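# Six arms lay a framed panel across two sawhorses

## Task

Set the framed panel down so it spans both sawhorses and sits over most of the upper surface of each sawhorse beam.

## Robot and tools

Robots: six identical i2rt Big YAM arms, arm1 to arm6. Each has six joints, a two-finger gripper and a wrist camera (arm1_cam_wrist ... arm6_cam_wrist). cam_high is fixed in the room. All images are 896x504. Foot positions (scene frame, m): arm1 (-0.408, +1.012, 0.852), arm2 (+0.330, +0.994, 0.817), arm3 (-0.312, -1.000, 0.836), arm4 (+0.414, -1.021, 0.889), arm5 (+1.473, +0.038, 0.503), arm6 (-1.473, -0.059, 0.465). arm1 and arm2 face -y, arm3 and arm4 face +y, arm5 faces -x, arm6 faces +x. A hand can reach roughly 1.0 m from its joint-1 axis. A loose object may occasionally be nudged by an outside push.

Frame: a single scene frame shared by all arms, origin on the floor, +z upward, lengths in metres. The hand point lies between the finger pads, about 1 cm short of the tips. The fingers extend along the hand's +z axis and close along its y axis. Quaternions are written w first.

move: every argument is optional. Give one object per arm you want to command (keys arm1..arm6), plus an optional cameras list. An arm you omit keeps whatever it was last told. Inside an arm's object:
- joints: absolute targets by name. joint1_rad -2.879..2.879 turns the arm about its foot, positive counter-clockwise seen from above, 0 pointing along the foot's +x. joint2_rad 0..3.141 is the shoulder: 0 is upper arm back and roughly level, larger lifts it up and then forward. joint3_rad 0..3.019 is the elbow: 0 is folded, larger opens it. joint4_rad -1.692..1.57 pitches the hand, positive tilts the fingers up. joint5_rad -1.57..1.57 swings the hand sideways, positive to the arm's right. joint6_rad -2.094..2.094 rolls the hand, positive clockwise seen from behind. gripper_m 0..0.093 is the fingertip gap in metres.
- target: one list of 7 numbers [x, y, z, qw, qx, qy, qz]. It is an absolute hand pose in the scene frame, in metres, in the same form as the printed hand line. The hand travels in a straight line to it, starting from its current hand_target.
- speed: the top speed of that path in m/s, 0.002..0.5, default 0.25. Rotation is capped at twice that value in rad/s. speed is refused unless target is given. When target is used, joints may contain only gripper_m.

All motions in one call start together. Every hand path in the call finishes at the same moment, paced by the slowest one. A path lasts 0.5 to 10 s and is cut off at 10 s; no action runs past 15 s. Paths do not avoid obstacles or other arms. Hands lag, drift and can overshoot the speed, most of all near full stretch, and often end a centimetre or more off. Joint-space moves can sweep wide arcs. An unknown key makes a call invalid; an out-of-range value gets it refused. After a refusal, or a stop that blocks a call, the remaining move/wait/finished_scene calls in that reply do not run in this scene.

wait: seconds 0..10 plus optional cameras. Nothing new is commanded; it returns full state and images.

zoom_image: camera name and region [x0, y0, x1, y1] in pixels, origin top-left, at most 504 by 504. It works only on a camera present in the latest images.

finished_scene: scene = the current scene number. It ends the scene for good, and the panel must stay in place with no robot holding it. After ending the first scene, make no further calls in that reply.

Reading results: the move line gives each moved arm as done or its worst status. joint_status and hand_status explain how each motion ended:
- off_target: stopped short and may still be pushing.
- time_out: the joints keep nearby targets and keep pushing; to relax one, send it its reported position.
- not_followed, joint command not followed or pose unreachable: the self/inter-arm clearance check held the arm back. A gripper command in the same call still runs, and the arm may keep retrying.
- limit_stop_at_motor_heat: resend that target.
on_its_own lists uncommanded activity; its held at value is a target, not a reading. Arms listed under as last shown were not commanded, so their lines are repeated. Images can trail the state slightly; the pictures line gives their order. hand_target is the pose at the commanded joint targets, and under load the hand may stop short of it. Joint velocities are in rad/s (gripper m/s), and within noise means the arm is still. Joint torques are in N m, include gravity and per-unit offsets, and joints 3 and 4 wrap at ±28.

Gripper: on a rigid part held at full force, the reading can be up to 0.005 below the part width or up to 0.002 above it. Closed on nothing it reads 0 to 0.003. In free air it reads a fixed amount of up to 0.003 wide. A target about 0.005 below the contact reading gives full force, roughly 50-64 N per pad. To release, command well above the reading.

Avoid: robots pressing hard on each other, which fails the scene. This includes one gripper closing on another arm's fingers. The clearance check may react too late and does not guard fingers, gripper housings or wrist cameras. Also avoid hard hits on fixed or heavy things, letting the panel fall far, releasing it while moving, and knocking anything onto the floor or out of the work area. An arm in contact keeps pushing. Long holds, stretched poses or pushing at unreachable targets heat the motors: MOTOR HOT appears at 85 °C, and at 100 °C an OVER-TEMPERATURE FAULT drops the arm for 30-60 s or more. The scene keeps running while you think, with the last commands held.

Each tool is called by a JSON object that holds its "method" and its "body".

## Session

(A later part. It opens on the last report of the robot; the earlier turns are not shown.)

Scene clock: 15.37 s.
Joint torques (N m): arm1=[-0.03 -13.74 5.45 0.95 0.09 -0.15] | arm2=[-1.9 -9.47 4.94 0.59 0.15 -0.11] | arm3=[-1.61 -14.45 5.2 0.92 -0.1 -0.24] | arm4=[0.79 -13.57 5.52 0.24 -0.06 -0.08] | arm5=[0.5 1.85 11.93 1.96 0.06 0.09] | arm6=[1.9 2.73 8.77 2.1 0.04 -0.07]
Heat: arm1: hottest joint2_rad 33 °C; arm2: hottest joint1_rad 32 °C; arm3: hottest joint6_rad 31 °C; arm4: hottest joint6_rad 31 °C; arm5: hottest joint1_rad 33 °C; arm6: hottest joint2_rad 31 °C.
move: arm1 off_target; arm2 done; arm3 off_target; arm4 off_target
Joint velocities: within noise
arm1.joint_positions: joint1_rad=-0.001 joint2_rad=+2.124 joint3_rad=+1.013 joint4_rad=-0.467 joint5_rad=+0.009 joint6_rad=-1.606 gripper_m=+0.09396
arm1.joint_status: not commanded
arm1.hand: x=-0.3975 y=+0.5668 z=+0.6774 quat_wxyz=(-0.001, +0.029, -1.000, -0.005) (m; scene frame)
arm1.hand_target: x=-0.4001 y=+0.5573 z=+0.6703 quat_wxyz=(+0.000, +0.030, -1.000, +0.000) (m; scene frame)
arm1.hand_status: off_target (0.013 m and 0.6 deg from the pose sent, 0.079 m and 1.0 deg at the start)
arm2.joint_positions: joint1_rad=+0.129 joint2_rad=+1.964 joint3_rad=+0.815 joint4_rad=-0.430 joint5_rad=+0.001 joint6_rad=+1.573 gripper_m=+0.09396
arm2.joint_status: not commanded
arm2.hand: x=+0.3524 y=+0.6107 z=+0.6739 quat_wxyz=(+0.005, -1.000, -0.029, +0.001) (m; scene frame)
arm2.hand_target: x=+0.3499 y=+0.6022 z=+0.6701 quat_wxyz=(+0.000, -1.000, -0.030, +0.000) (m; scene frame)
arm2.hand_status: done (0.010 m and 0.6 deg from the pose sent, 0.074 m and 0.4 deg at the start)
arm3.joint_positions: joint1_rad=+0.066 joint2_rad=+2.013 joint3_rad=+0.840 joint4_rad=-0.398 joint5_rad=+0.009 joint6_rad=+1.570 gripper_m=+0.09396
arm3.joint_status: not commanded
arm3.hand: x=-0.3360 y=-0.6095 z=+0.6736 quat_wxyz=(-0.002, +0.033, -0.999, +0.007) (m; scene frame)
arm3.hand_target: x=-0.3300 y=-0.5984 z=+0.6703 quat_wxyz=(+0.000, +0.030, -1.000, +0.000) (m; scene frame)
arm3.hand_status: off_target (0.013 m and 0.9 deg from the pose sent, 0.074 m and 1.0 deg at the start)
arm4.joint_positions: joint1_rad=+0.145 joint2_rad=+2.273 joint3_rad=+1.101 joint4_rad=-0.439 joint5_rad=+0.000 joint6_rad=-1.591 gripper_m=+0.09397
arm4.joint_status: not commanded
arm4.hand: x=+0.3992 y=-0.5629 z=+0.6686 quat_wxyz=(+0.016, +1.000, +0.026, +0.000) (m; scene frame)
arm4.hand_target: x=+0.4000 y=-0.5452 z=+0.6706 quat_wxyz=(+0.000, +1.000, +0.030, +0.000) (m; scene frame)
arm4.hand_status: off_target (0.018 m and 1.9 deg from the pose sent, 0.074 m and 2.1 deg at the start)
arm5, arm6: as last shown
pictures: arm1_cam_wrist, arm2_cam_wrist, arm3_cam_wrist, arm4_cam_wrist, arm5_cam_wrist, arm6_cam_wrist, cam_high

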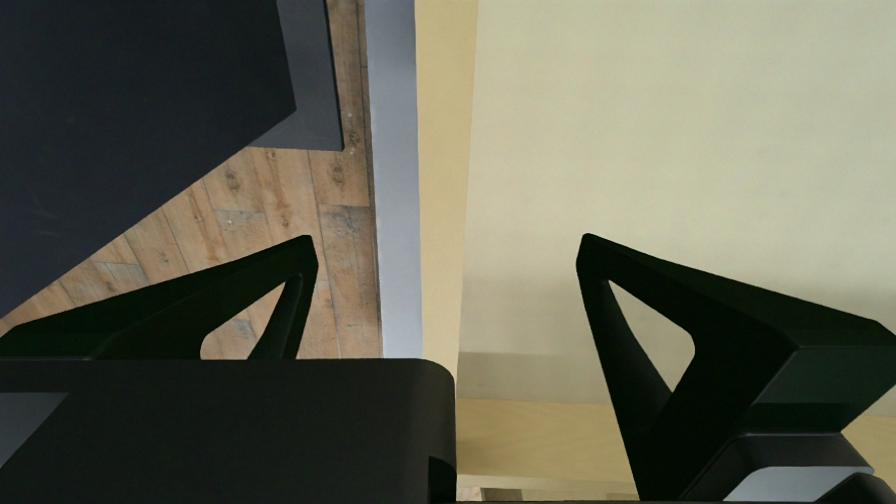

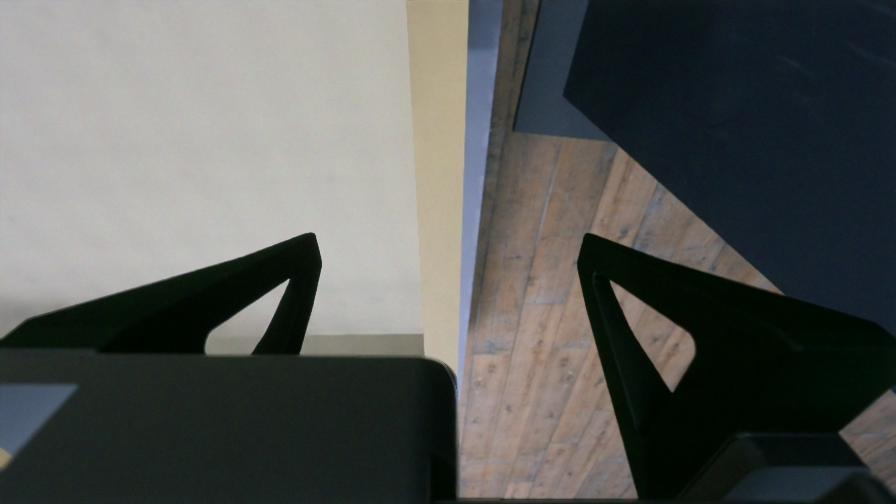

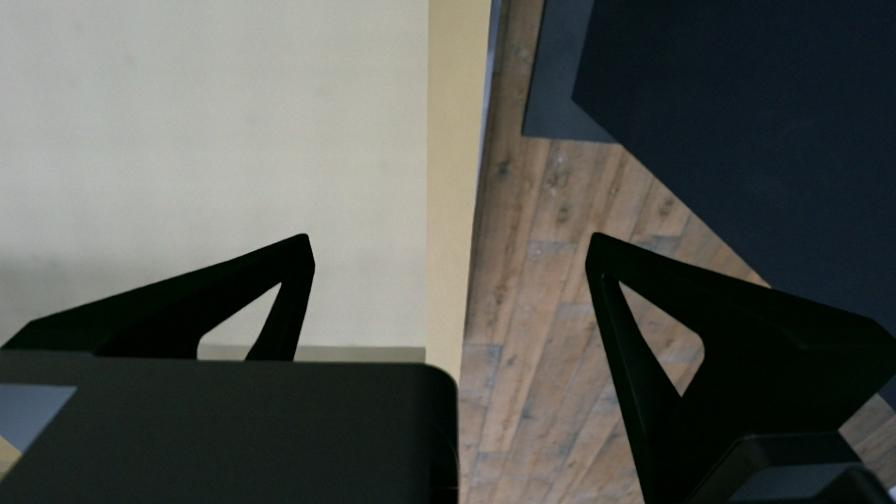

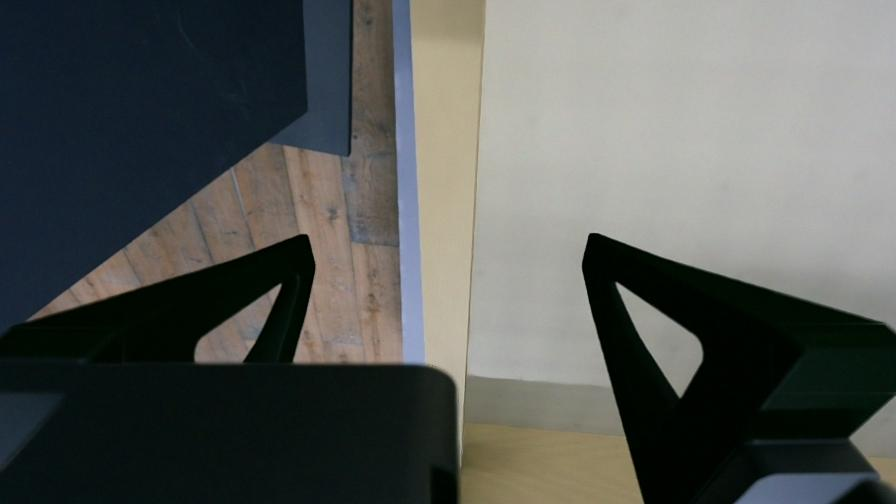

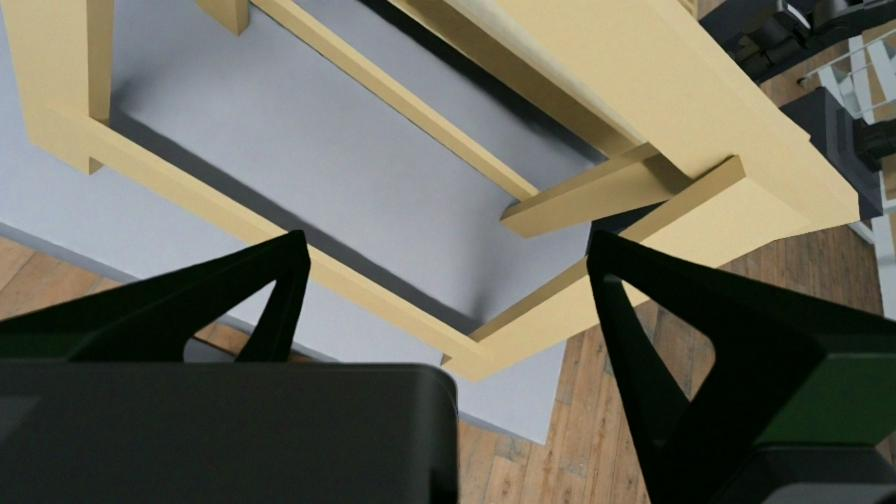

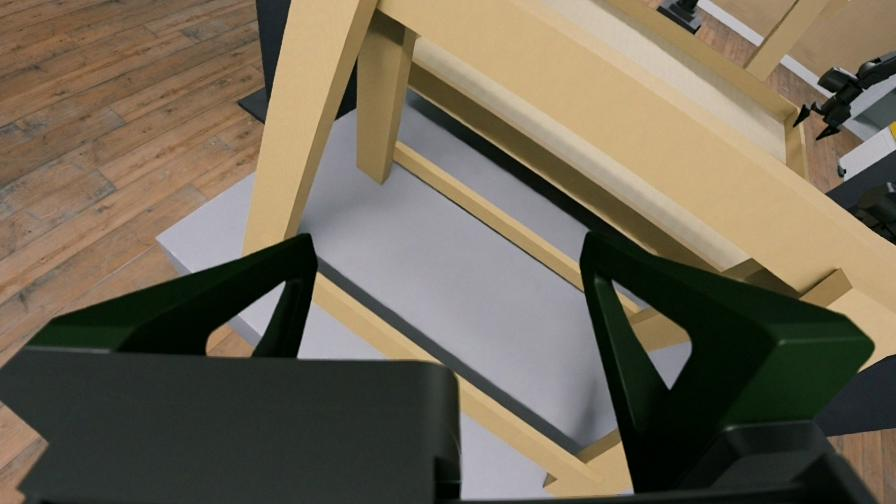

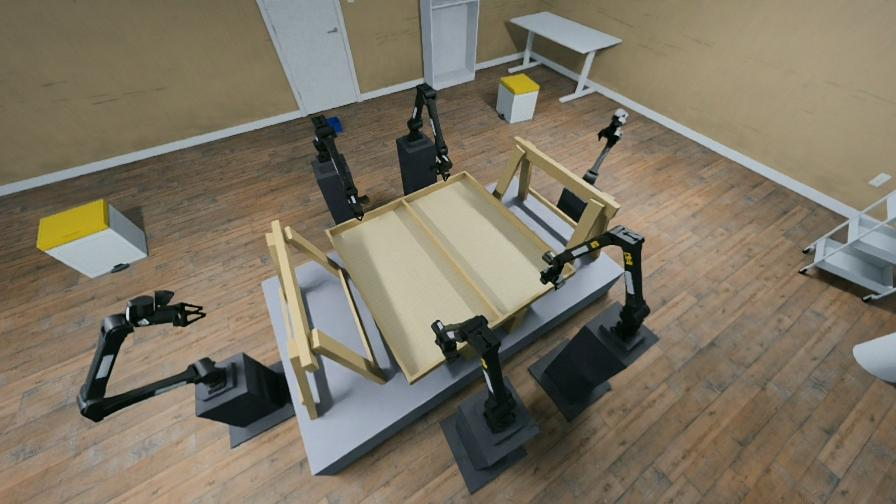

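{"method": "move", "body": {"arm1": {"target":[-0.40,0.558,0.597,0,-0.03,1,0],"speed":0.06}, "arm2": {"target":[0.35,0.597,0.597,0,1,0.03,0],"speed":0.06}, "arm3": {"target":[-0.325,-0.595,0.597,0,-0.03,1,0],"speed":0.06}, "arm4": {"target":[0.40,-0.542,0.6,0,1,0.03,0],"speed":0.06}, "cameras": ["arm1_cam_wrist","arm2_cam_wrist","arm3_cam_wrist","arm4_cam_wrist"]}}

Scene clock: 17.57 s.
Joint torques (N m): arm1=[-0.15 -14.39 4.01 0.94 0.09 -0.15] | arm2=[-1.9 -10.34 3.64 0.36 0.15 -0.11] | arm3=[-1.67 -15.62 3.56 0.92 -0.1 -0.24] | arm4=[0.91 -14.27 4.53 0.23 -0.06 -0.07] | arm5=[0.56 1.85 11.95 1.96 0.06 0.09] | arm6=[1.9 2.73 8.77 2.09 0.04 -0.07]
Heat: arm1: hottest joint2_rad 33 °C; arm2: hottest joint1_rad 32 °C; arm3: hottest joint6_rad 31 °C; arm4: hottest joint6_rad 31 °C; arm5: hottest joint1_rad 33 °C; arm6: hottest joint2_rad 31 °C.
move: arm1 off_target; arm2 done; arm3 off_target; arm4 off_target
Joint velocities: within noise
arm1.joint_positions: joint1_rad=-0.001 joint2_rad=+2.309 joint3_rad=+1.068 joint4_rad=-0.332 joint5_rad=+0.009 joint6_rad=-1.607 gripper_m=+0.09396
arm1.joint_status: not commanded
arm1.hand: x=-0.3967 y=+0.5628 z=+0.6065 quat_wxyz=(-0.001, +0.030, -1.000, -0.002) (m; scene frame)
arm1.hand_target: x=-0.4001 y=+0.5582 z=+0.5973 quat_wxyz=(+0.000, +0.030, -1.000, +0.000) (m; scene frame)
arm1.hand_status: off_target (0.011 m and 0.3 deg from the pose sent, 0.081 m and 0.6 deg at the start)
arm2.joint_positions: joint1_rad=+0.128 joint2_rad=+2.174 joint3_rad=+0.868 joint4_rad=-0.269 joint5_rad=+0.001 joint6_rad=+1.573 gripper_m=+0.09396
arm2.joint_status: not commanded
arm2.hand: x=+0.3527 y=+0.6037 z=+0.6032 quat_wxyz=(+0.003, -1.000, -0.029, +0.001) (m; scene frame)
arm2.hand_target: x=+0.3500 y=+0.5971 z=+0.5972 quat_wxyz=(+0.000, -1.000, -0.030, +0.000) (m; scene frame)
arm2.hand_status: done (0.009 m and 0.4 deg from the pose sent, 0.078 m and 0.6 deg at the start)
arm3.joint_positions: joint1_rad=+0.051 joint2_rad=+2.221 joint3_rad=+0.902 joint4_rad=-0.245 joint5_rad=+0.009 joint6_rad=+1.557 gripper_m=+0.09396
arm3.joint_status: not commanded
arm3.hand: x=-0.3313 y=-0.6015 z=+0.6026 quat_wxyz=(-0.002, +0.032, -0.999, +0.004) (m; scene frame)
arm3.hand_target: x=-0.3249 y=-0.5953 z=+0.5972 quat_wxyz=(+0.000, +0.030, -1.000, +0.000) (m; scene frame)
arm3.hand_status: off_target (0.011 m and 0.6 deg from the pose sent, 0.079 m and 0.9 deg at the start)
arm4.joint_positions: joint1_rad=+0.145 joint2_rad=+2.450 joint3_rad=+1.179 joint4_rad=-0.338 joint5_rad=+0.000 joint6_rad=-1.592 gripper_m=+0.09397
arm4.joint_status: not commanded
arm4.hand: x=+0.3991 y=-0.5585 z=+0.5997 quat_wxyz=(+0.015, +1.000, +0.026, +0.000) (m; scene frame)
arm4.hand_target: x=+0.4000 y=-0.5424 z=+0.6003 quat_wxyz=(+0.000, +1.000, +0.030, +0.000) (m; scene frame)
arm4.hand_status: off_target (0.016 m and 1.7 deg from the pose sent, 0.072 m and 1.9 deg at the start)
arm5, arm6: as last shown
arm6.hand_target: x=-1.2505 y=+0.0620 z=+1.0577 quat_wxyz=(-0.564, +0.330, -0.754, -0.061) (m; scene frame)
pictures: arm1_cam_wrist, arm2_cam_wrist, arm3_cam_wrist, arm4_cam_wrist

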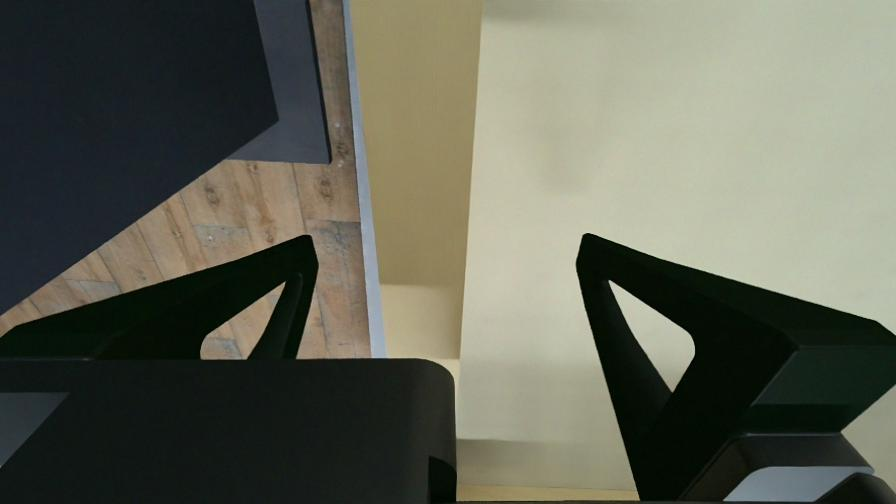

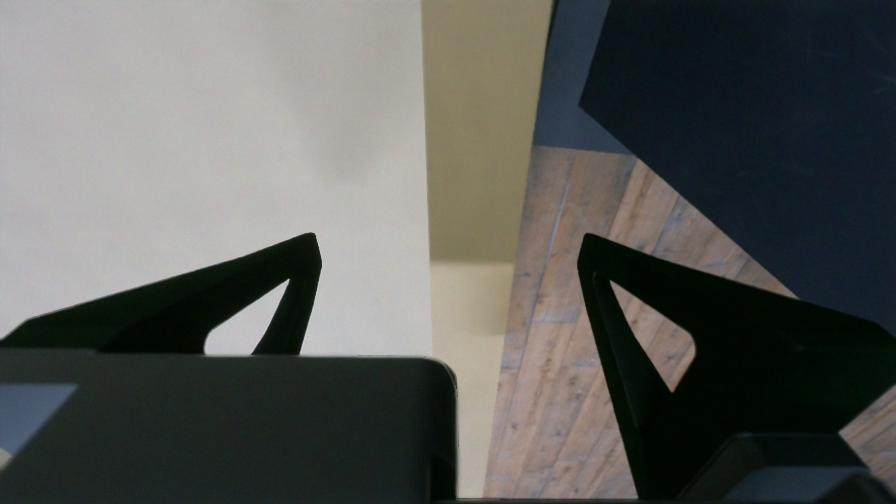

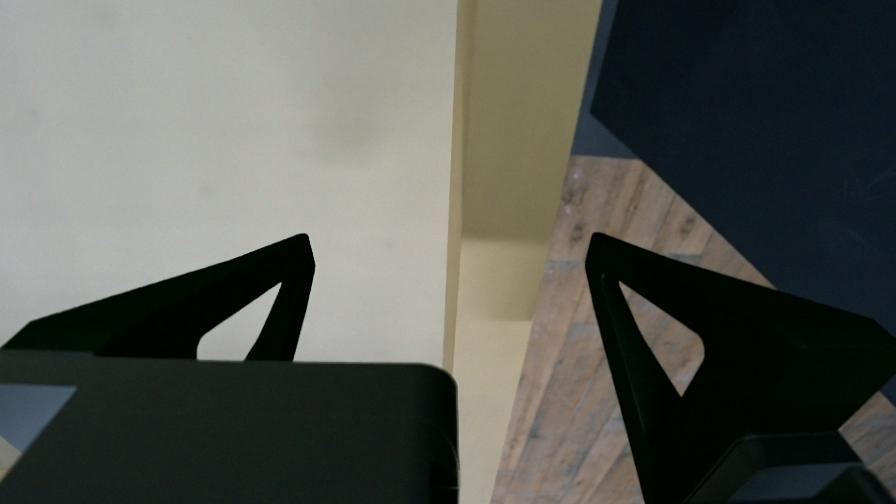

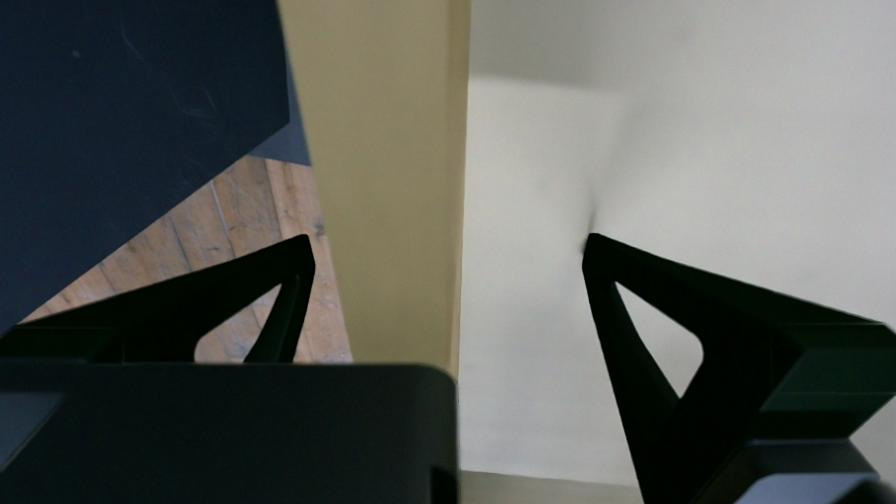

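{"method": "move", "body": {"arm1": {"target":[-0.40,0.566,0.592,0,-0.03,1,0],"speed":0.06,"joints":{"gripper_m":0.045}}, "arm2": {"target":[0.35,0.605,0.595,0,1,0.03,0],"speed":0.06,"joints":{"gripper_m":0.045}}, "arm3": {"target":[-0.325,-0.609,0.595,0,-0.03,1,0],"speed":0.06,"joints":{"gripper_m":0.045}}, "arm4": {"target":[0.40,-0.555,0.602,0,1,0.03,0],"speed":0.06,"joints":{"gripper_m":0.045}}, "cameras": ["arm1_cam_wrist","arm2_cam_wrist","arm3_cam_wrist","arm4_cam_wrist"]}}

Scene clock: 19.20 s.
Joint torques (N m): arm1=[-0.09 -14.27 2.58 1.02 0.08 -0.14] | arm2=[-1.9 -10.34 2.15 0.7 0.14 -0.1] | arm3=[-1.61 -15.74 1.63 1.01 -0.1 -0.23] | arm4=[0.97 -15.33 1.7 0.31 -0.06 -0.07] | arm5=[0.5 1.9 11.93 1.98 0.06 0.09] | arm6=[1.96 2.73 8.77 2.09 0.03 -0.07]
Heat: arm1: hottest joint2_rad 33 °C; arm2: hottest joint1_rad 32 °C; arm3: hottest joint6_rad 31 °C; arm4: hottest joint6_rad 31 °C; arm5: hottest joint1_rad 33 °C; arm6: hottest joint2_rad 31 °C.
move: arm1 off_target; arm2 off_target; arm3 off_target; arm4 done
Joint velocities: within noise
arm1.joint_positions: joint1_rad=-0.001 joint2_rad=+2.312 joint3_rad=+1.068 joint4_rad=-0.307 joint5_rad=+0.009 joint6_rad=-1.607 gripper_m=+0.04508
arm1.joint_status: all done
arm1.hand: x=-0.3965 y=+0.5580 z=+0.6051 quat_wxyz=(-0.001, +0.030, -1.000, +0.008) (m; scene frame)
arm1.hand_target: x=-0.4000 y=+0.5663 z=+0.5925 quat_wxyz=(+0.000, +0.030, -1.000, +0.000) (m; scene frame)
arm1.hand_status: off_target (0.016 m and 1.0 deg from the pose sent, 0.015 m and 0.3 deg at the start)
arm2.joint_positions: joint1_rad=+0.128 joint2_rad=+2.174 joint3_rad=+0.868 joint4_rad=-0.248 joint5_rad=+0.001 joint6_rad=+1.572 gripper_m=+0.04513
arm2.joint_status: all done
arm2.hand: x=+0.3530 y=+0.5985 z=+0.6032 quat_wxyz=(-0.007, -1.000, -0.029, +0.001) (m; scene frame)
arm2.hand_target: x=+0.3501 y=+0.6051 z=+0.5953 quat_wxyz=(+0.000, -1.000, -0.030, +0.000) (m; scene frame)
arm2.hand_status: off_target (0.011 m and 0.8 deg from the pose sent, 0.009 m and 0.4 deg at the start)
arm3.joint_positions: joint1_rad=+0.051 joint2_rad=+2.221 joint3_rad=+0.887 joint4_rad=-0.210 joint5_rad=+0.009 joint6_rad=+1.557 gripper_m=+0.04509
arm3.joint_status: all done
arm3.hand: x=-0.3313 y=-0.6026 z=+0.6013 quat_wxyz=(-0.001, +0.032, -0.999, -0.006) (m; scene frame)
arm3.hand_target: x=-0.3252 y=-0.6092 z=+0.5951 quat_wxyz=(+0.000, +0.030, -1.000, +0.000) (m; scene frame)
arm3.hand_status: off_target (0.011 m and 0.7 deg from the pose sent, 0.013 m and 0.6 deg at the start)
arm4.joint_positions: joint1_rad=+0.145 joint2_rad=+2.450 joint3_rad=+1.172 joint4_rad=-0.312 joint5_rad=+0.000 joint6_rad=-1.592 gripper_m=+0.04506
arm4.joint_status: all done
arm4.hand: x=+0.3990 y=-0.5563 z=+0.5988 quat_wxyz=(+0.005, +1.000, +0.026, +0.000) (m; scene frame)
arm4.hand_target: x=+0.4000 y=-0.5552 z=+0.6019 quat_wxyz=(+0.000, +1.000, +0.030, +0.000) (m; scene frame)
arm4.hand_status: done (0.004 m and 0.7 deg from the pose sent, 0.004 m and 1.7 deg at the start)
arm5, arm6: as last shown
arm6.hand_target: x=-1.2505 y=+0.0620 z=+1.0578 quat_wxyz=(-0.564, +0.330, -0.754, -0.061) (m; scene frame)
pictures: arm1_cam_wrist, arm2_cam_wrist, arm3_cam_wrist, arm4_cam_wrist

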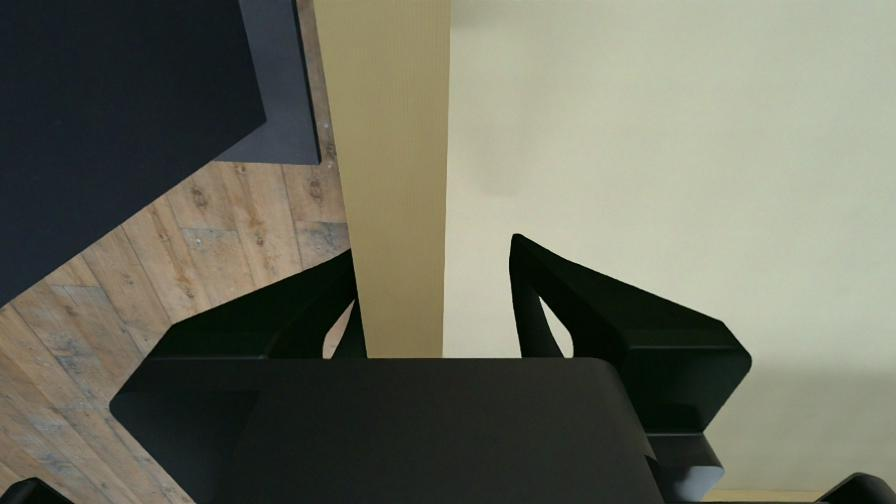

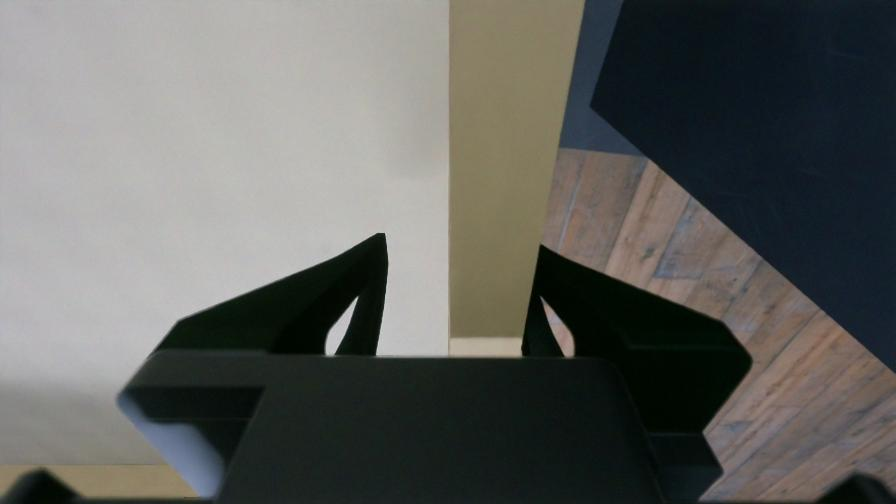

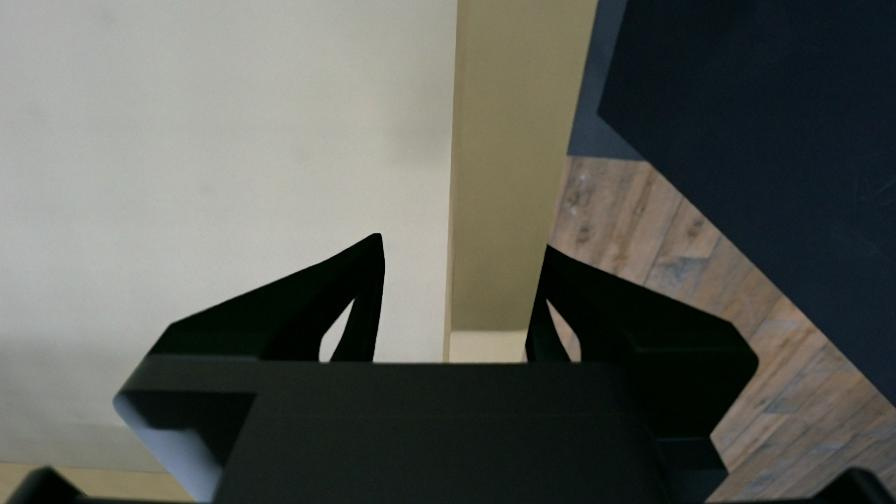

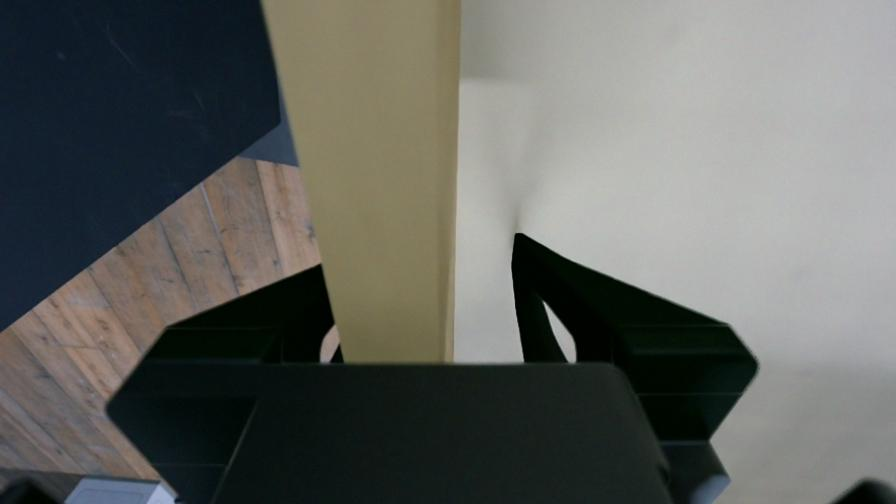

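{"method": "move", "body": {"arm1": {"target":[-0.397,0.576,0.595,0,-0.03,1,0],"speed":0.06,"joints":{"gripper_m":0.015}}, "arm2": {"target":[0.353,0.613,0.595,0,1,0.03,0],"speed":0.06,"joints":{"gripper_m":0.015}}, "arm3": {"target":[-0.330,-0.618,0.595,0,-0.03,1,0],"speed":0.06,"joints":{"gripper_m":0.015}}, "arm4": {"target":[0.40,-0.568,0.602,0,1,0.03,0],"speed":0.06,"joints":{"gripper_m":0.015}}, "cameras": ["arm1_cam_wrist","arm2_cam_wrist","arm3_cam_wrist","arm4_cam_wrist"]}}

Scene clock: 20.57 s.
Joint torques (N m): arm1=[0.44 -15.09 1.77 1.13 0.07 -0.18] | arm2=[-1.03 -10.52 1.8 0.98 0.18 -0.01] | arm3=[-0.62 -15.79 1.28 1.13 -0.02 -0.26] | arm4=[1.03 -15.38 1.24 -0.14 -0.06 -0.11] | arm5=[0.56 1.85 11.93 1.96 0.06 0.1] | arm6=[1.96 2.78 8.77 2.09 0.04 -0.06]
Heat: arm1: hottest joint2_rad 33 °C; arm2: hottest joint1_rad 32 °C; arm3: hottest joint6_rad 31 °C; arm4: hottest joint6_rad 31 °C; arm5: hottest joint1_rad 33 °C; arm6: hottest joint2_rad 31 °C.
move: arm1 done; arm2 off_target; arm3 off_target; arm4 off_target
Joint velocities: within noise
arm1.joint_positions: joint1_rad=-0.001 joint2_rad=+2.312 joint3_rad=+1.045 joint4_rad=-0.294 joint5_rad=+0.009 joint6_rad=-1.597 gripper_m=+0.01750
arm1.joint_status: all done
arm1.hand: x=-0.3968 y=+0.5691 z=+0.6023 quat_wxyz=(-0.001, +0.025, -1.000, +0.003) (m; scene frame)
arm1.hand_target: x=-0.3971 y=+0.5761 z=+0.5952 quat_wxyz=(+0.000, +0.030, -1.000, +0.000) (m; scene frame)
arm1.hand_status: done (0.010 m and 0.7 deg from the pose sent, 0.021 m and 1.0 deg at the start)
arm2.joint_positions: joint1_rad=+0.128 joint2_rad=+2.174 joint3_rad=+0.848 joint4_rad=-0.239 joint5_rad=+0.001 joint6_rad=+1.572 gripper_m=+0.01800
arm2.joint_status: gripper_m off_target (ended at +0.01802, target +0.01500)
arm2.hand: x=+0.3525 y=+0.6084 z=+0.6013 quat_wxyz=(-0.002, -1.000, -0.029, +0.001) (m; scene frame)
arm2.hand_target: x=+0.3530 y=+0.6130 z=+0.5952 quat_wxyz=(+0.000, -1.000, -0.030, +0.000) (m; scene frame)
arm2.hand_status: done (0.008 m and 0.3 deg from the pose sent, 0.017 m and 0.8 deg at the start)
arm3.joint_positions: joint1_rad=+0.051 joint2_rad=+2.220 joint3_rad=+0.864 joint4_rad=-0.194 joint5_rad=+0.008 joint6_rad=+1.573 gripper_m=+0.01801
arm3.joint_status: gripper_m off_target (ended at +0.01803, target +0.01500)
arm3.hand: x=-0.3311 y=-0.6122 z=+0.5997 quat_wxyz=(-0.001, +0.024, -1.000, -0.003) (m; scene frame)
arm3.hand_target: x=-0.3300 y=-0.6179 z=+0.5952 quat_wxyz=(+0.000, +0.030, -1.000, +0.000) (m; scene frame)
arm3.hand_status: done (0.008 m and 0.8 deg from the pose sent, 0.017 m and 0.7 deg at the start)
arm4.joint_positions: joint1_rad=+0.145 joint2_rad=+2.445 joint3_rad=+1.135 joint4_rad=-0.268 joint5_rad=-0.001 joint6_rad=-1.587 gripper_m=+0.01920
arm4.joint_status: gripper_m off_target (ended at +0.01922, target +0.01500)
arm4.hand: x=+0.3992 y=-0.5658 z=+0.5973 quat_wxyz=(-0.001, +1.000, +0.024, -0.001) (m; scene frame)
arm4.hand_target: x=+0.4000 y=-0.5679 z=+0.6020 quat_wxyz=(+0.000, +1.000, +0.030, +0.000) (m; scene frame)
arm4.hand_status: done (0.005 m and 0.7 deg from the pose sent, 0.012 m and 0.7 deg at the start)
arm5, arm6: as last shown
pictures: arm1_cam_wrist, arm2_cam_wrist, arm3_cam_wrist, arm4_cam_wrist

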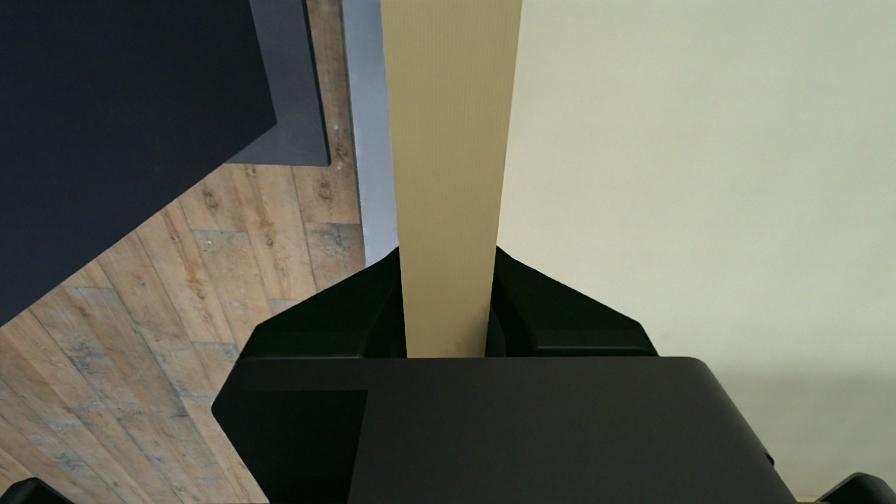

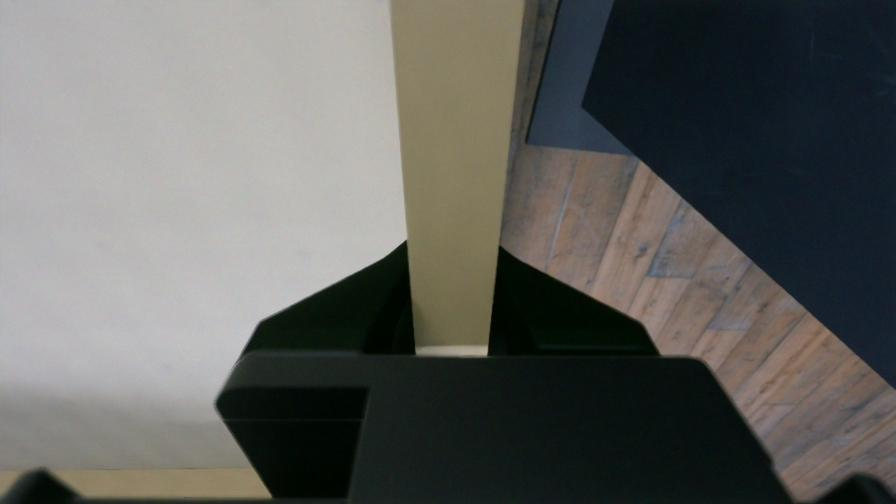

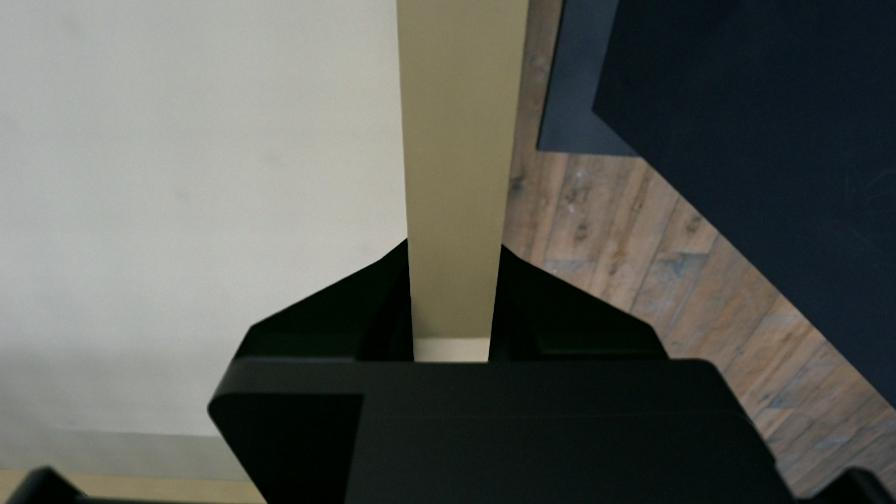

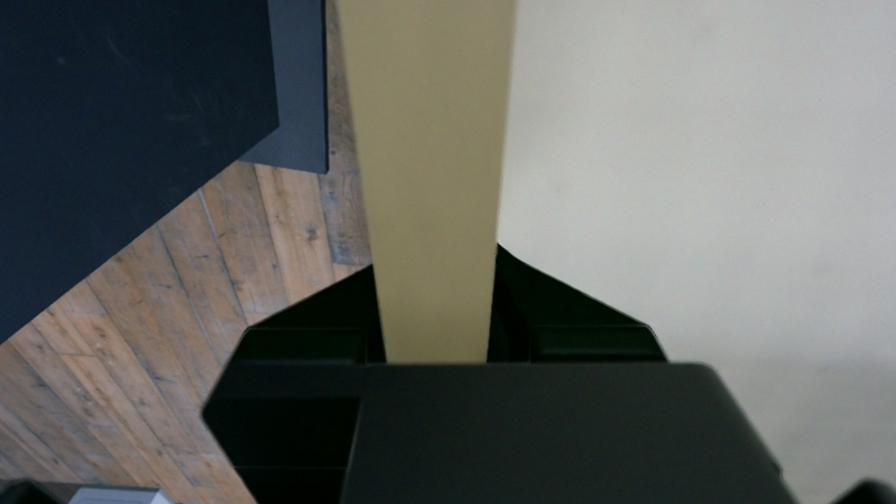

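{"method": "move", "body": {"arm1": {"joints":{"gripper_m":0.005}}, "arm2": {"joints":{"gripper_m":0.005}}, "arm3": {"joints":{"gripper_m":0.005}}, "arm4": {"joints":{"gripper_m":0.005}}, "cameras": []}}

{"method": "move", "body": {"arm1": {"target":[-0.397,0.573,0.65,0,-0.03,1,0],"speed":0.05}, "arm2": {"target":[0.353,0.610,0.65,0,1,0.03,0],"speed":0.05}, "arm3": {"target":[-0.330,-0.615,0.65,0,-0.03,1,0],"speed":0.05}, "arm4": {"target":[0.40,-0.568,0.65,0,1,0.03,0],"speed":0.05}}}

Scene clock: 21.43 s.
Joint torques (N m): arm1=[0.5 -15.09 1.77 1.16 0.07 -0.18] | arm2=[-1.03 -10.58 1.81 0.92 0.18 -0.01] | arm3=[-0.67 -15.79 1.29 1.11 -0.02 -0.26] | arm4=[1.14 -15.38 1.25 -0.18 -0.06 -0.11] | arm5=[0.5 1.85 11.93 1.96 0.06 0.09] | arm6=[1.96 2.78 8.77 2.1 0.04 -0.07]
Heat: arm1: hottest joint2_rad 33 °C; arm2: hottest joint1_rad 32 °C; arm3: hottest joint6_rad 31 °C; arm4: hottest joint6_rad 31 °C; arm5: hottest joint1_rad 33 °C; arm6: hottest joint2_rad 31 °C.
move: arm1 off_target; arm2 off_target; arm3 off_target; arm4 off_target
Joint velocities: within noise
arm1.joint_positions: joint1_rad=-0.001 joint2_rad=+2.312 joint3_rad=+1.044 joint4_rad=-0.294 joint5_rad=+0.009 joint6_rad=-1.597 gripper_m=+0.01750
arm1.joint_status: gripper_m off_target (ended at +0.01750, target +0.00500)
arm1.hand: x=-0.3968 y=+0.5693 z=+0.6023 quat_wxyz=(-0.001, +0.025, -1.000, +0.003) (m; scene frame)
arm1.hand_target: x=-0.3971 y=+0.5762 z=+0.5952 quat_wxyz=(+0.000, +0.030, -1.000, +0.000) (m; scene frame)
arm1.hand_status: not commanded
arm2.joint_positions: joint1_rad=+0.128 joint2_rad=+2.174 joint3_rad=+0.848 joint4_rad=-0.238 joint5_rad=+0.001 joint6_rad=+1.572 gripper_m=+0.01800
arm2.joint_status: gripper_m off_target (ended at +0.01799, target +0.00500)
arm2.hand: x=+0.3525 y=+0.6083 z=+0.6013 quat_wxyz=(-0.002, -1.000, -0.029, +0.001) (m; scene frame)
arm2.hand_target: x=+0.3530 y=+0.6129 z=+0.5952 quat_wxyz=(+0.000, -1.000, -0.030, +0.000) (m; scene frame)
arm2.hand_status: not commanded
arm3.joint_positions: joint1_rad=+0.051 joint2_rad=+2.220 joint3_rad=+0.864 joint4_rad=-0.194 joint5_rad=+0.008 joint6_rad=+1.573 gripper_m=+0.01801
arm3.joint_status: gripper_m off_target (ended at +0.01801, target +0.00500)
arm3.hand: x=-0.3311 y=-0.6122 z=+0.5997 quat_wxyz=(-0.001, +0.024, -1.000, -0.003) (m; scene frame)
arm3.hand_target: x=-0.3300 y=-0.6179 z=+0.5952 quat_wxyz=(+0.000, +0.030, -1.000, +0.000) (m; scene frame)
arm3.hand_status: not commanded
arm4.joint_positions: joint1_rad=+0.145 joint2_rad=+2.445 joint3_rad=+1.135 joint4_rad=-0.268 joint5_rad=-0.001 joint6_rad=-1.587 gripper_m=+0.01919
arm4.joint_status: gripper_m off_target (ended at +0.01919, target +0.00500)
arm4.hand: x=+0.3992 y=-0.5657 z=+0.5973 quat_wxyz=(-0.001, +1.000, +0.024, -0.001) (m; scene frame)
arm4.hand_target: x=+0.4000 y=-0.5678 z=+0.6020 quat_wxyz=(+0.000, +1.000, +0.030, +0.000) (m; scene frame)
arm4.hand_status: not commanded
arm5, arm6: as last shown
arm6.hand_target: x=-1.2505 y=+0.0620 z=+1.0577 quat_wxyz=(-0.564, +0.330, -0.754, -0.061) (m; scene frame)
pictures: none
No camera images: "cameras" was empty.

Scene clock: 23.20 s.
Joint torques (N m): arm1=[0.56 -23 0.38 -2 0.05 -0.17] | arm2=[-1.03 -19.55 0.46 -2.41 0.17 -0.01] | arm3=[-0.62 -24.59 0.03 -1.78 0 -0.25] | arm4=[1.08 -21.54 -0.53 -2.39 -0.06 -0.1] | arm5=[0.56 1.85 11.93 1.96 0.06 0.09] | arm6=[1.96 2.73 8.79 2.1 0.03 -0.07]
Heat: arm1: hottest joint2_rad 33 °C; arm2: hottest joint1_rad 32 °C; arm3: hottest joint6_rad 31 °C; arm4: hottest joint6_rad 31 °C; arm5: hottest joint1_rad 33 °C; arm6: hottest joint2_rad 31 °C.
move: arm1 off_target; arm2 off_target; arm3 off_target; arm4 off_target
Joint velocities: within noise
arm1.joint_positions: joint1_rad=-0.001 joint2_rad=+2.286 joint3_rad=+1.031 joint4_rad=-0.307 joint5_rad=+0.009 joint6_rad=-1.597 gripper_m=+0.01746
arm1.joint_status: not commanded
arm1.hand: x=-0.3970 y=+0.5712 z=+0.6117 quat_wxyz=(+0.000, +0.025, -1.000, +0.003) (m; scene frame)
arm1.hand_target: x=-0.3970 y=+0.5731 z=+0.6460 quat_wxyz=(+0.000, +0.030, -1.000, +0.000) (m; scene frame)
arm1.hand_status: off_target (0.038 m and 0.7 deg from the pose sent, 0.048 m and 0.7 deg at the start)
arm2.joint_positions: joint1_rad=+0.128 joint2_rad=+2.148 joint3_rad=+0.842 joint4_rad=-0.269 joint5_rad=+0.001 joint6_rad=+1.572 gripper_m=+0.01795
arm2.joint_status: not commanded
arm2.hand: x=+0.3523 y=+0.6106 z=+0.6102 quat_wxyz=(+0.003, -1.000, -0.029, +0.001) (m; scene frame)
arm2.hand_target: x=+0.3529 y=+0.6103 z=+0.6450 quat_wxyz=(-0.001, -1.000, -0.030, +0.000) (m; scene frame)
arm2.hand_status: off_target (0.040 m and 0.4 deg from the pose sent, 0.049 m and 0.3 deg at the start)
arm3.joint_positions: joint1_rad=+0.051 joint2_rad=+2.179 joint3_rad=+0.850 joint4_rad=-0.238 joint5_rad=+0.007 joint6_rad=+1.573 gripper_m=+0.01797
arm3.joint_status: not commanded
arm3.hand: x=-0.3308 y=-0.6174 z=+0.6135 quat_wxyz=(-0.001, +0.024, -1.000, +0.006) (m; scene frame)
arm3.hand_target: x=-0.3300 y=-0.6154 z=+0.6458 quat_wxyz=(+0.000, +0.030, -1.000, +0.000) (m; scene frame)
arm3.hand_status: off_target (0.037 m and 1.0 deg from the pose sent, 0.050 m and 0.7 deg at the start)
arm4.joint_positions: joint1_rad=+0.145 joint2_rad=+2.408 joint3_rad=+1.112 joint4_rad=-0.281 joint5_rad=-0.001 joint6_rad=-1.587 gripper_m=+0.01885
arm4.joint_status: not commanded
arm4.hand: x=+0.3993 y=-0.5679 z=+0.6109 quat_wxyz=(-0.002, +1.000, +0.024, -0.001) (m; scene frame)
arm4.hand_target: x=+0.4000 y=-0.5681 z=+0.6460 quat_wxyz=(+0.000, +1.000, +0.030, +0.000) (m; scene frame)
arm4.hand_status: off_target (0.039 m and 0.7 deg from the pose sent, 0.053 m and 0.7 deg at the start)
arm5.joint_positions: joint1_rad=+0.326 joint2_rad=+0.619 joint3_rad=+1.375 joint4_rad=-1.335 joint5_rad=+0.206 joint6_rad=-0.432 gripper_m=+0.09396
arm5.joint_status: not commanded
arm5.hand: x=+1.2327 y=+0.0074 z=+1.0348 quat_wxyz=(-0.125, +0.839, +0.259, -0.462) (m; scene frame)
arm5.hand_target: x=+1.2352 y=+0.0081 z=+1.0450 quat_wxyz=(-0.126, +0.834, +0.256, -0.472) (m; scene frame)
arm5.hand_status: not commanded
arm6.joint_positions: joint1_rad=+0.381 joint2_rad=+0.618 joint3_rad=+1.402 joint4_rad=-1.171 joint5_rad=-0.118 joint6_rad=-0.340 gripper_m=+0.09396
arm6.joint_status: not commanded
arm6.hand: x=-1.2475 y=+0.0631 z=+1.0445 quat_wxyz=(-0.552, +0.332, -0.762, -0.061) (m; scene frame)
arm6.hand_target: x=-1.2505 y=+0.0620 z=+1.0577 quat_wxyz=(-0.564, +0.330, -0.754, -0.061) (m; scene frame)
arm6.hand_status: not commanded
pictures: arm1_cam_wrist, arm2_cam_wrist, arm3_cam_wrist, arm4_cam_wrist, arm5_cam_wrist, arm6_cam_wrist, cam_high

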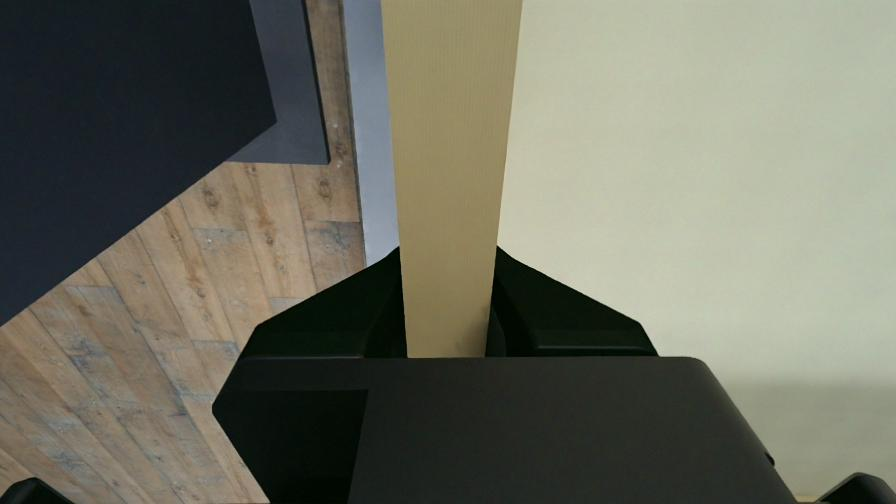

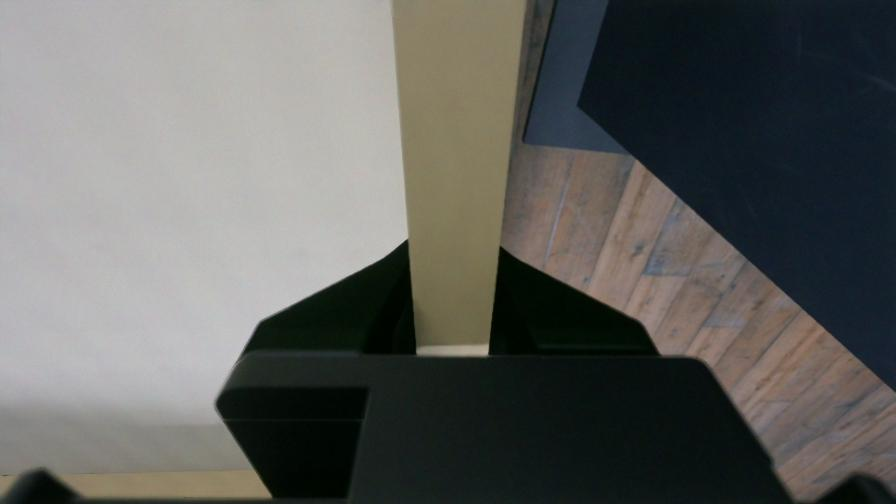

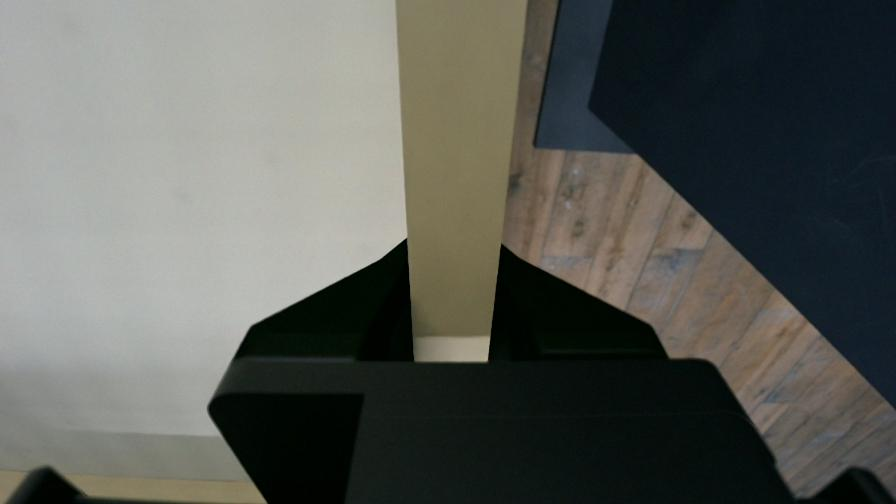

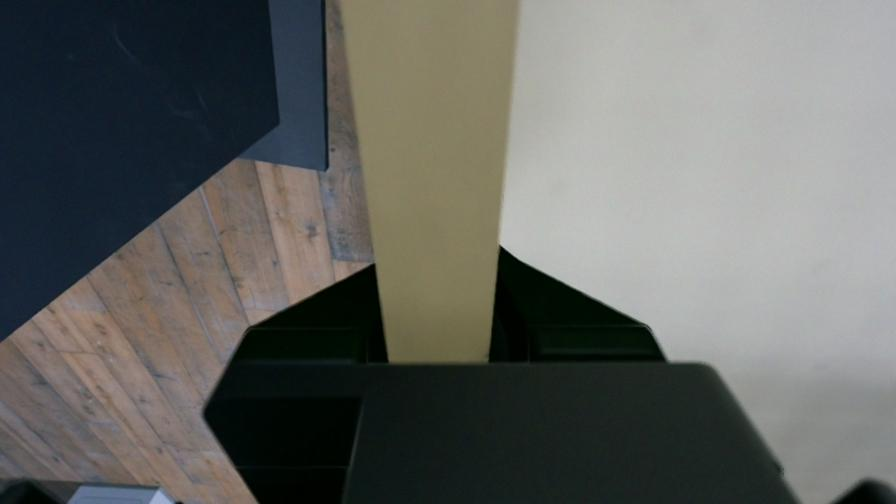

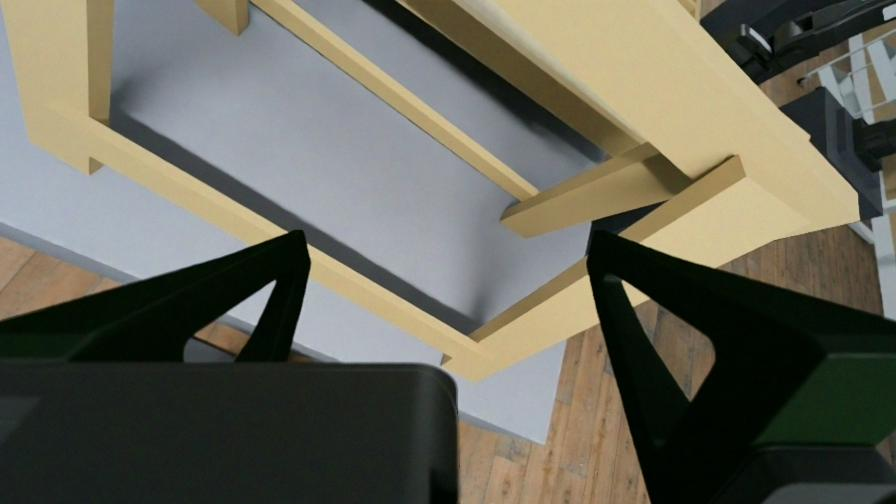

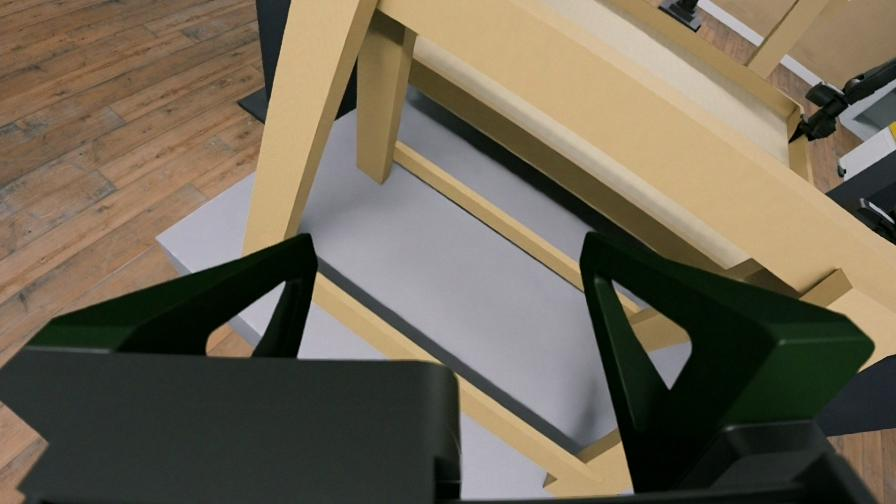

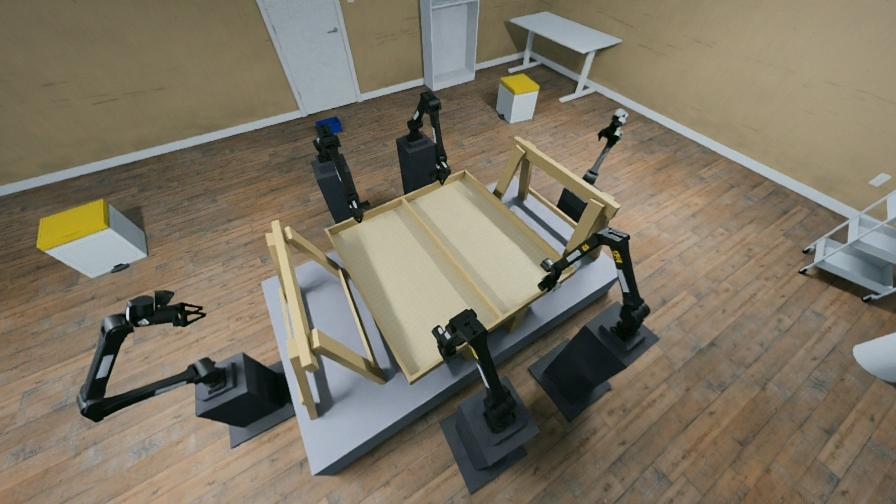

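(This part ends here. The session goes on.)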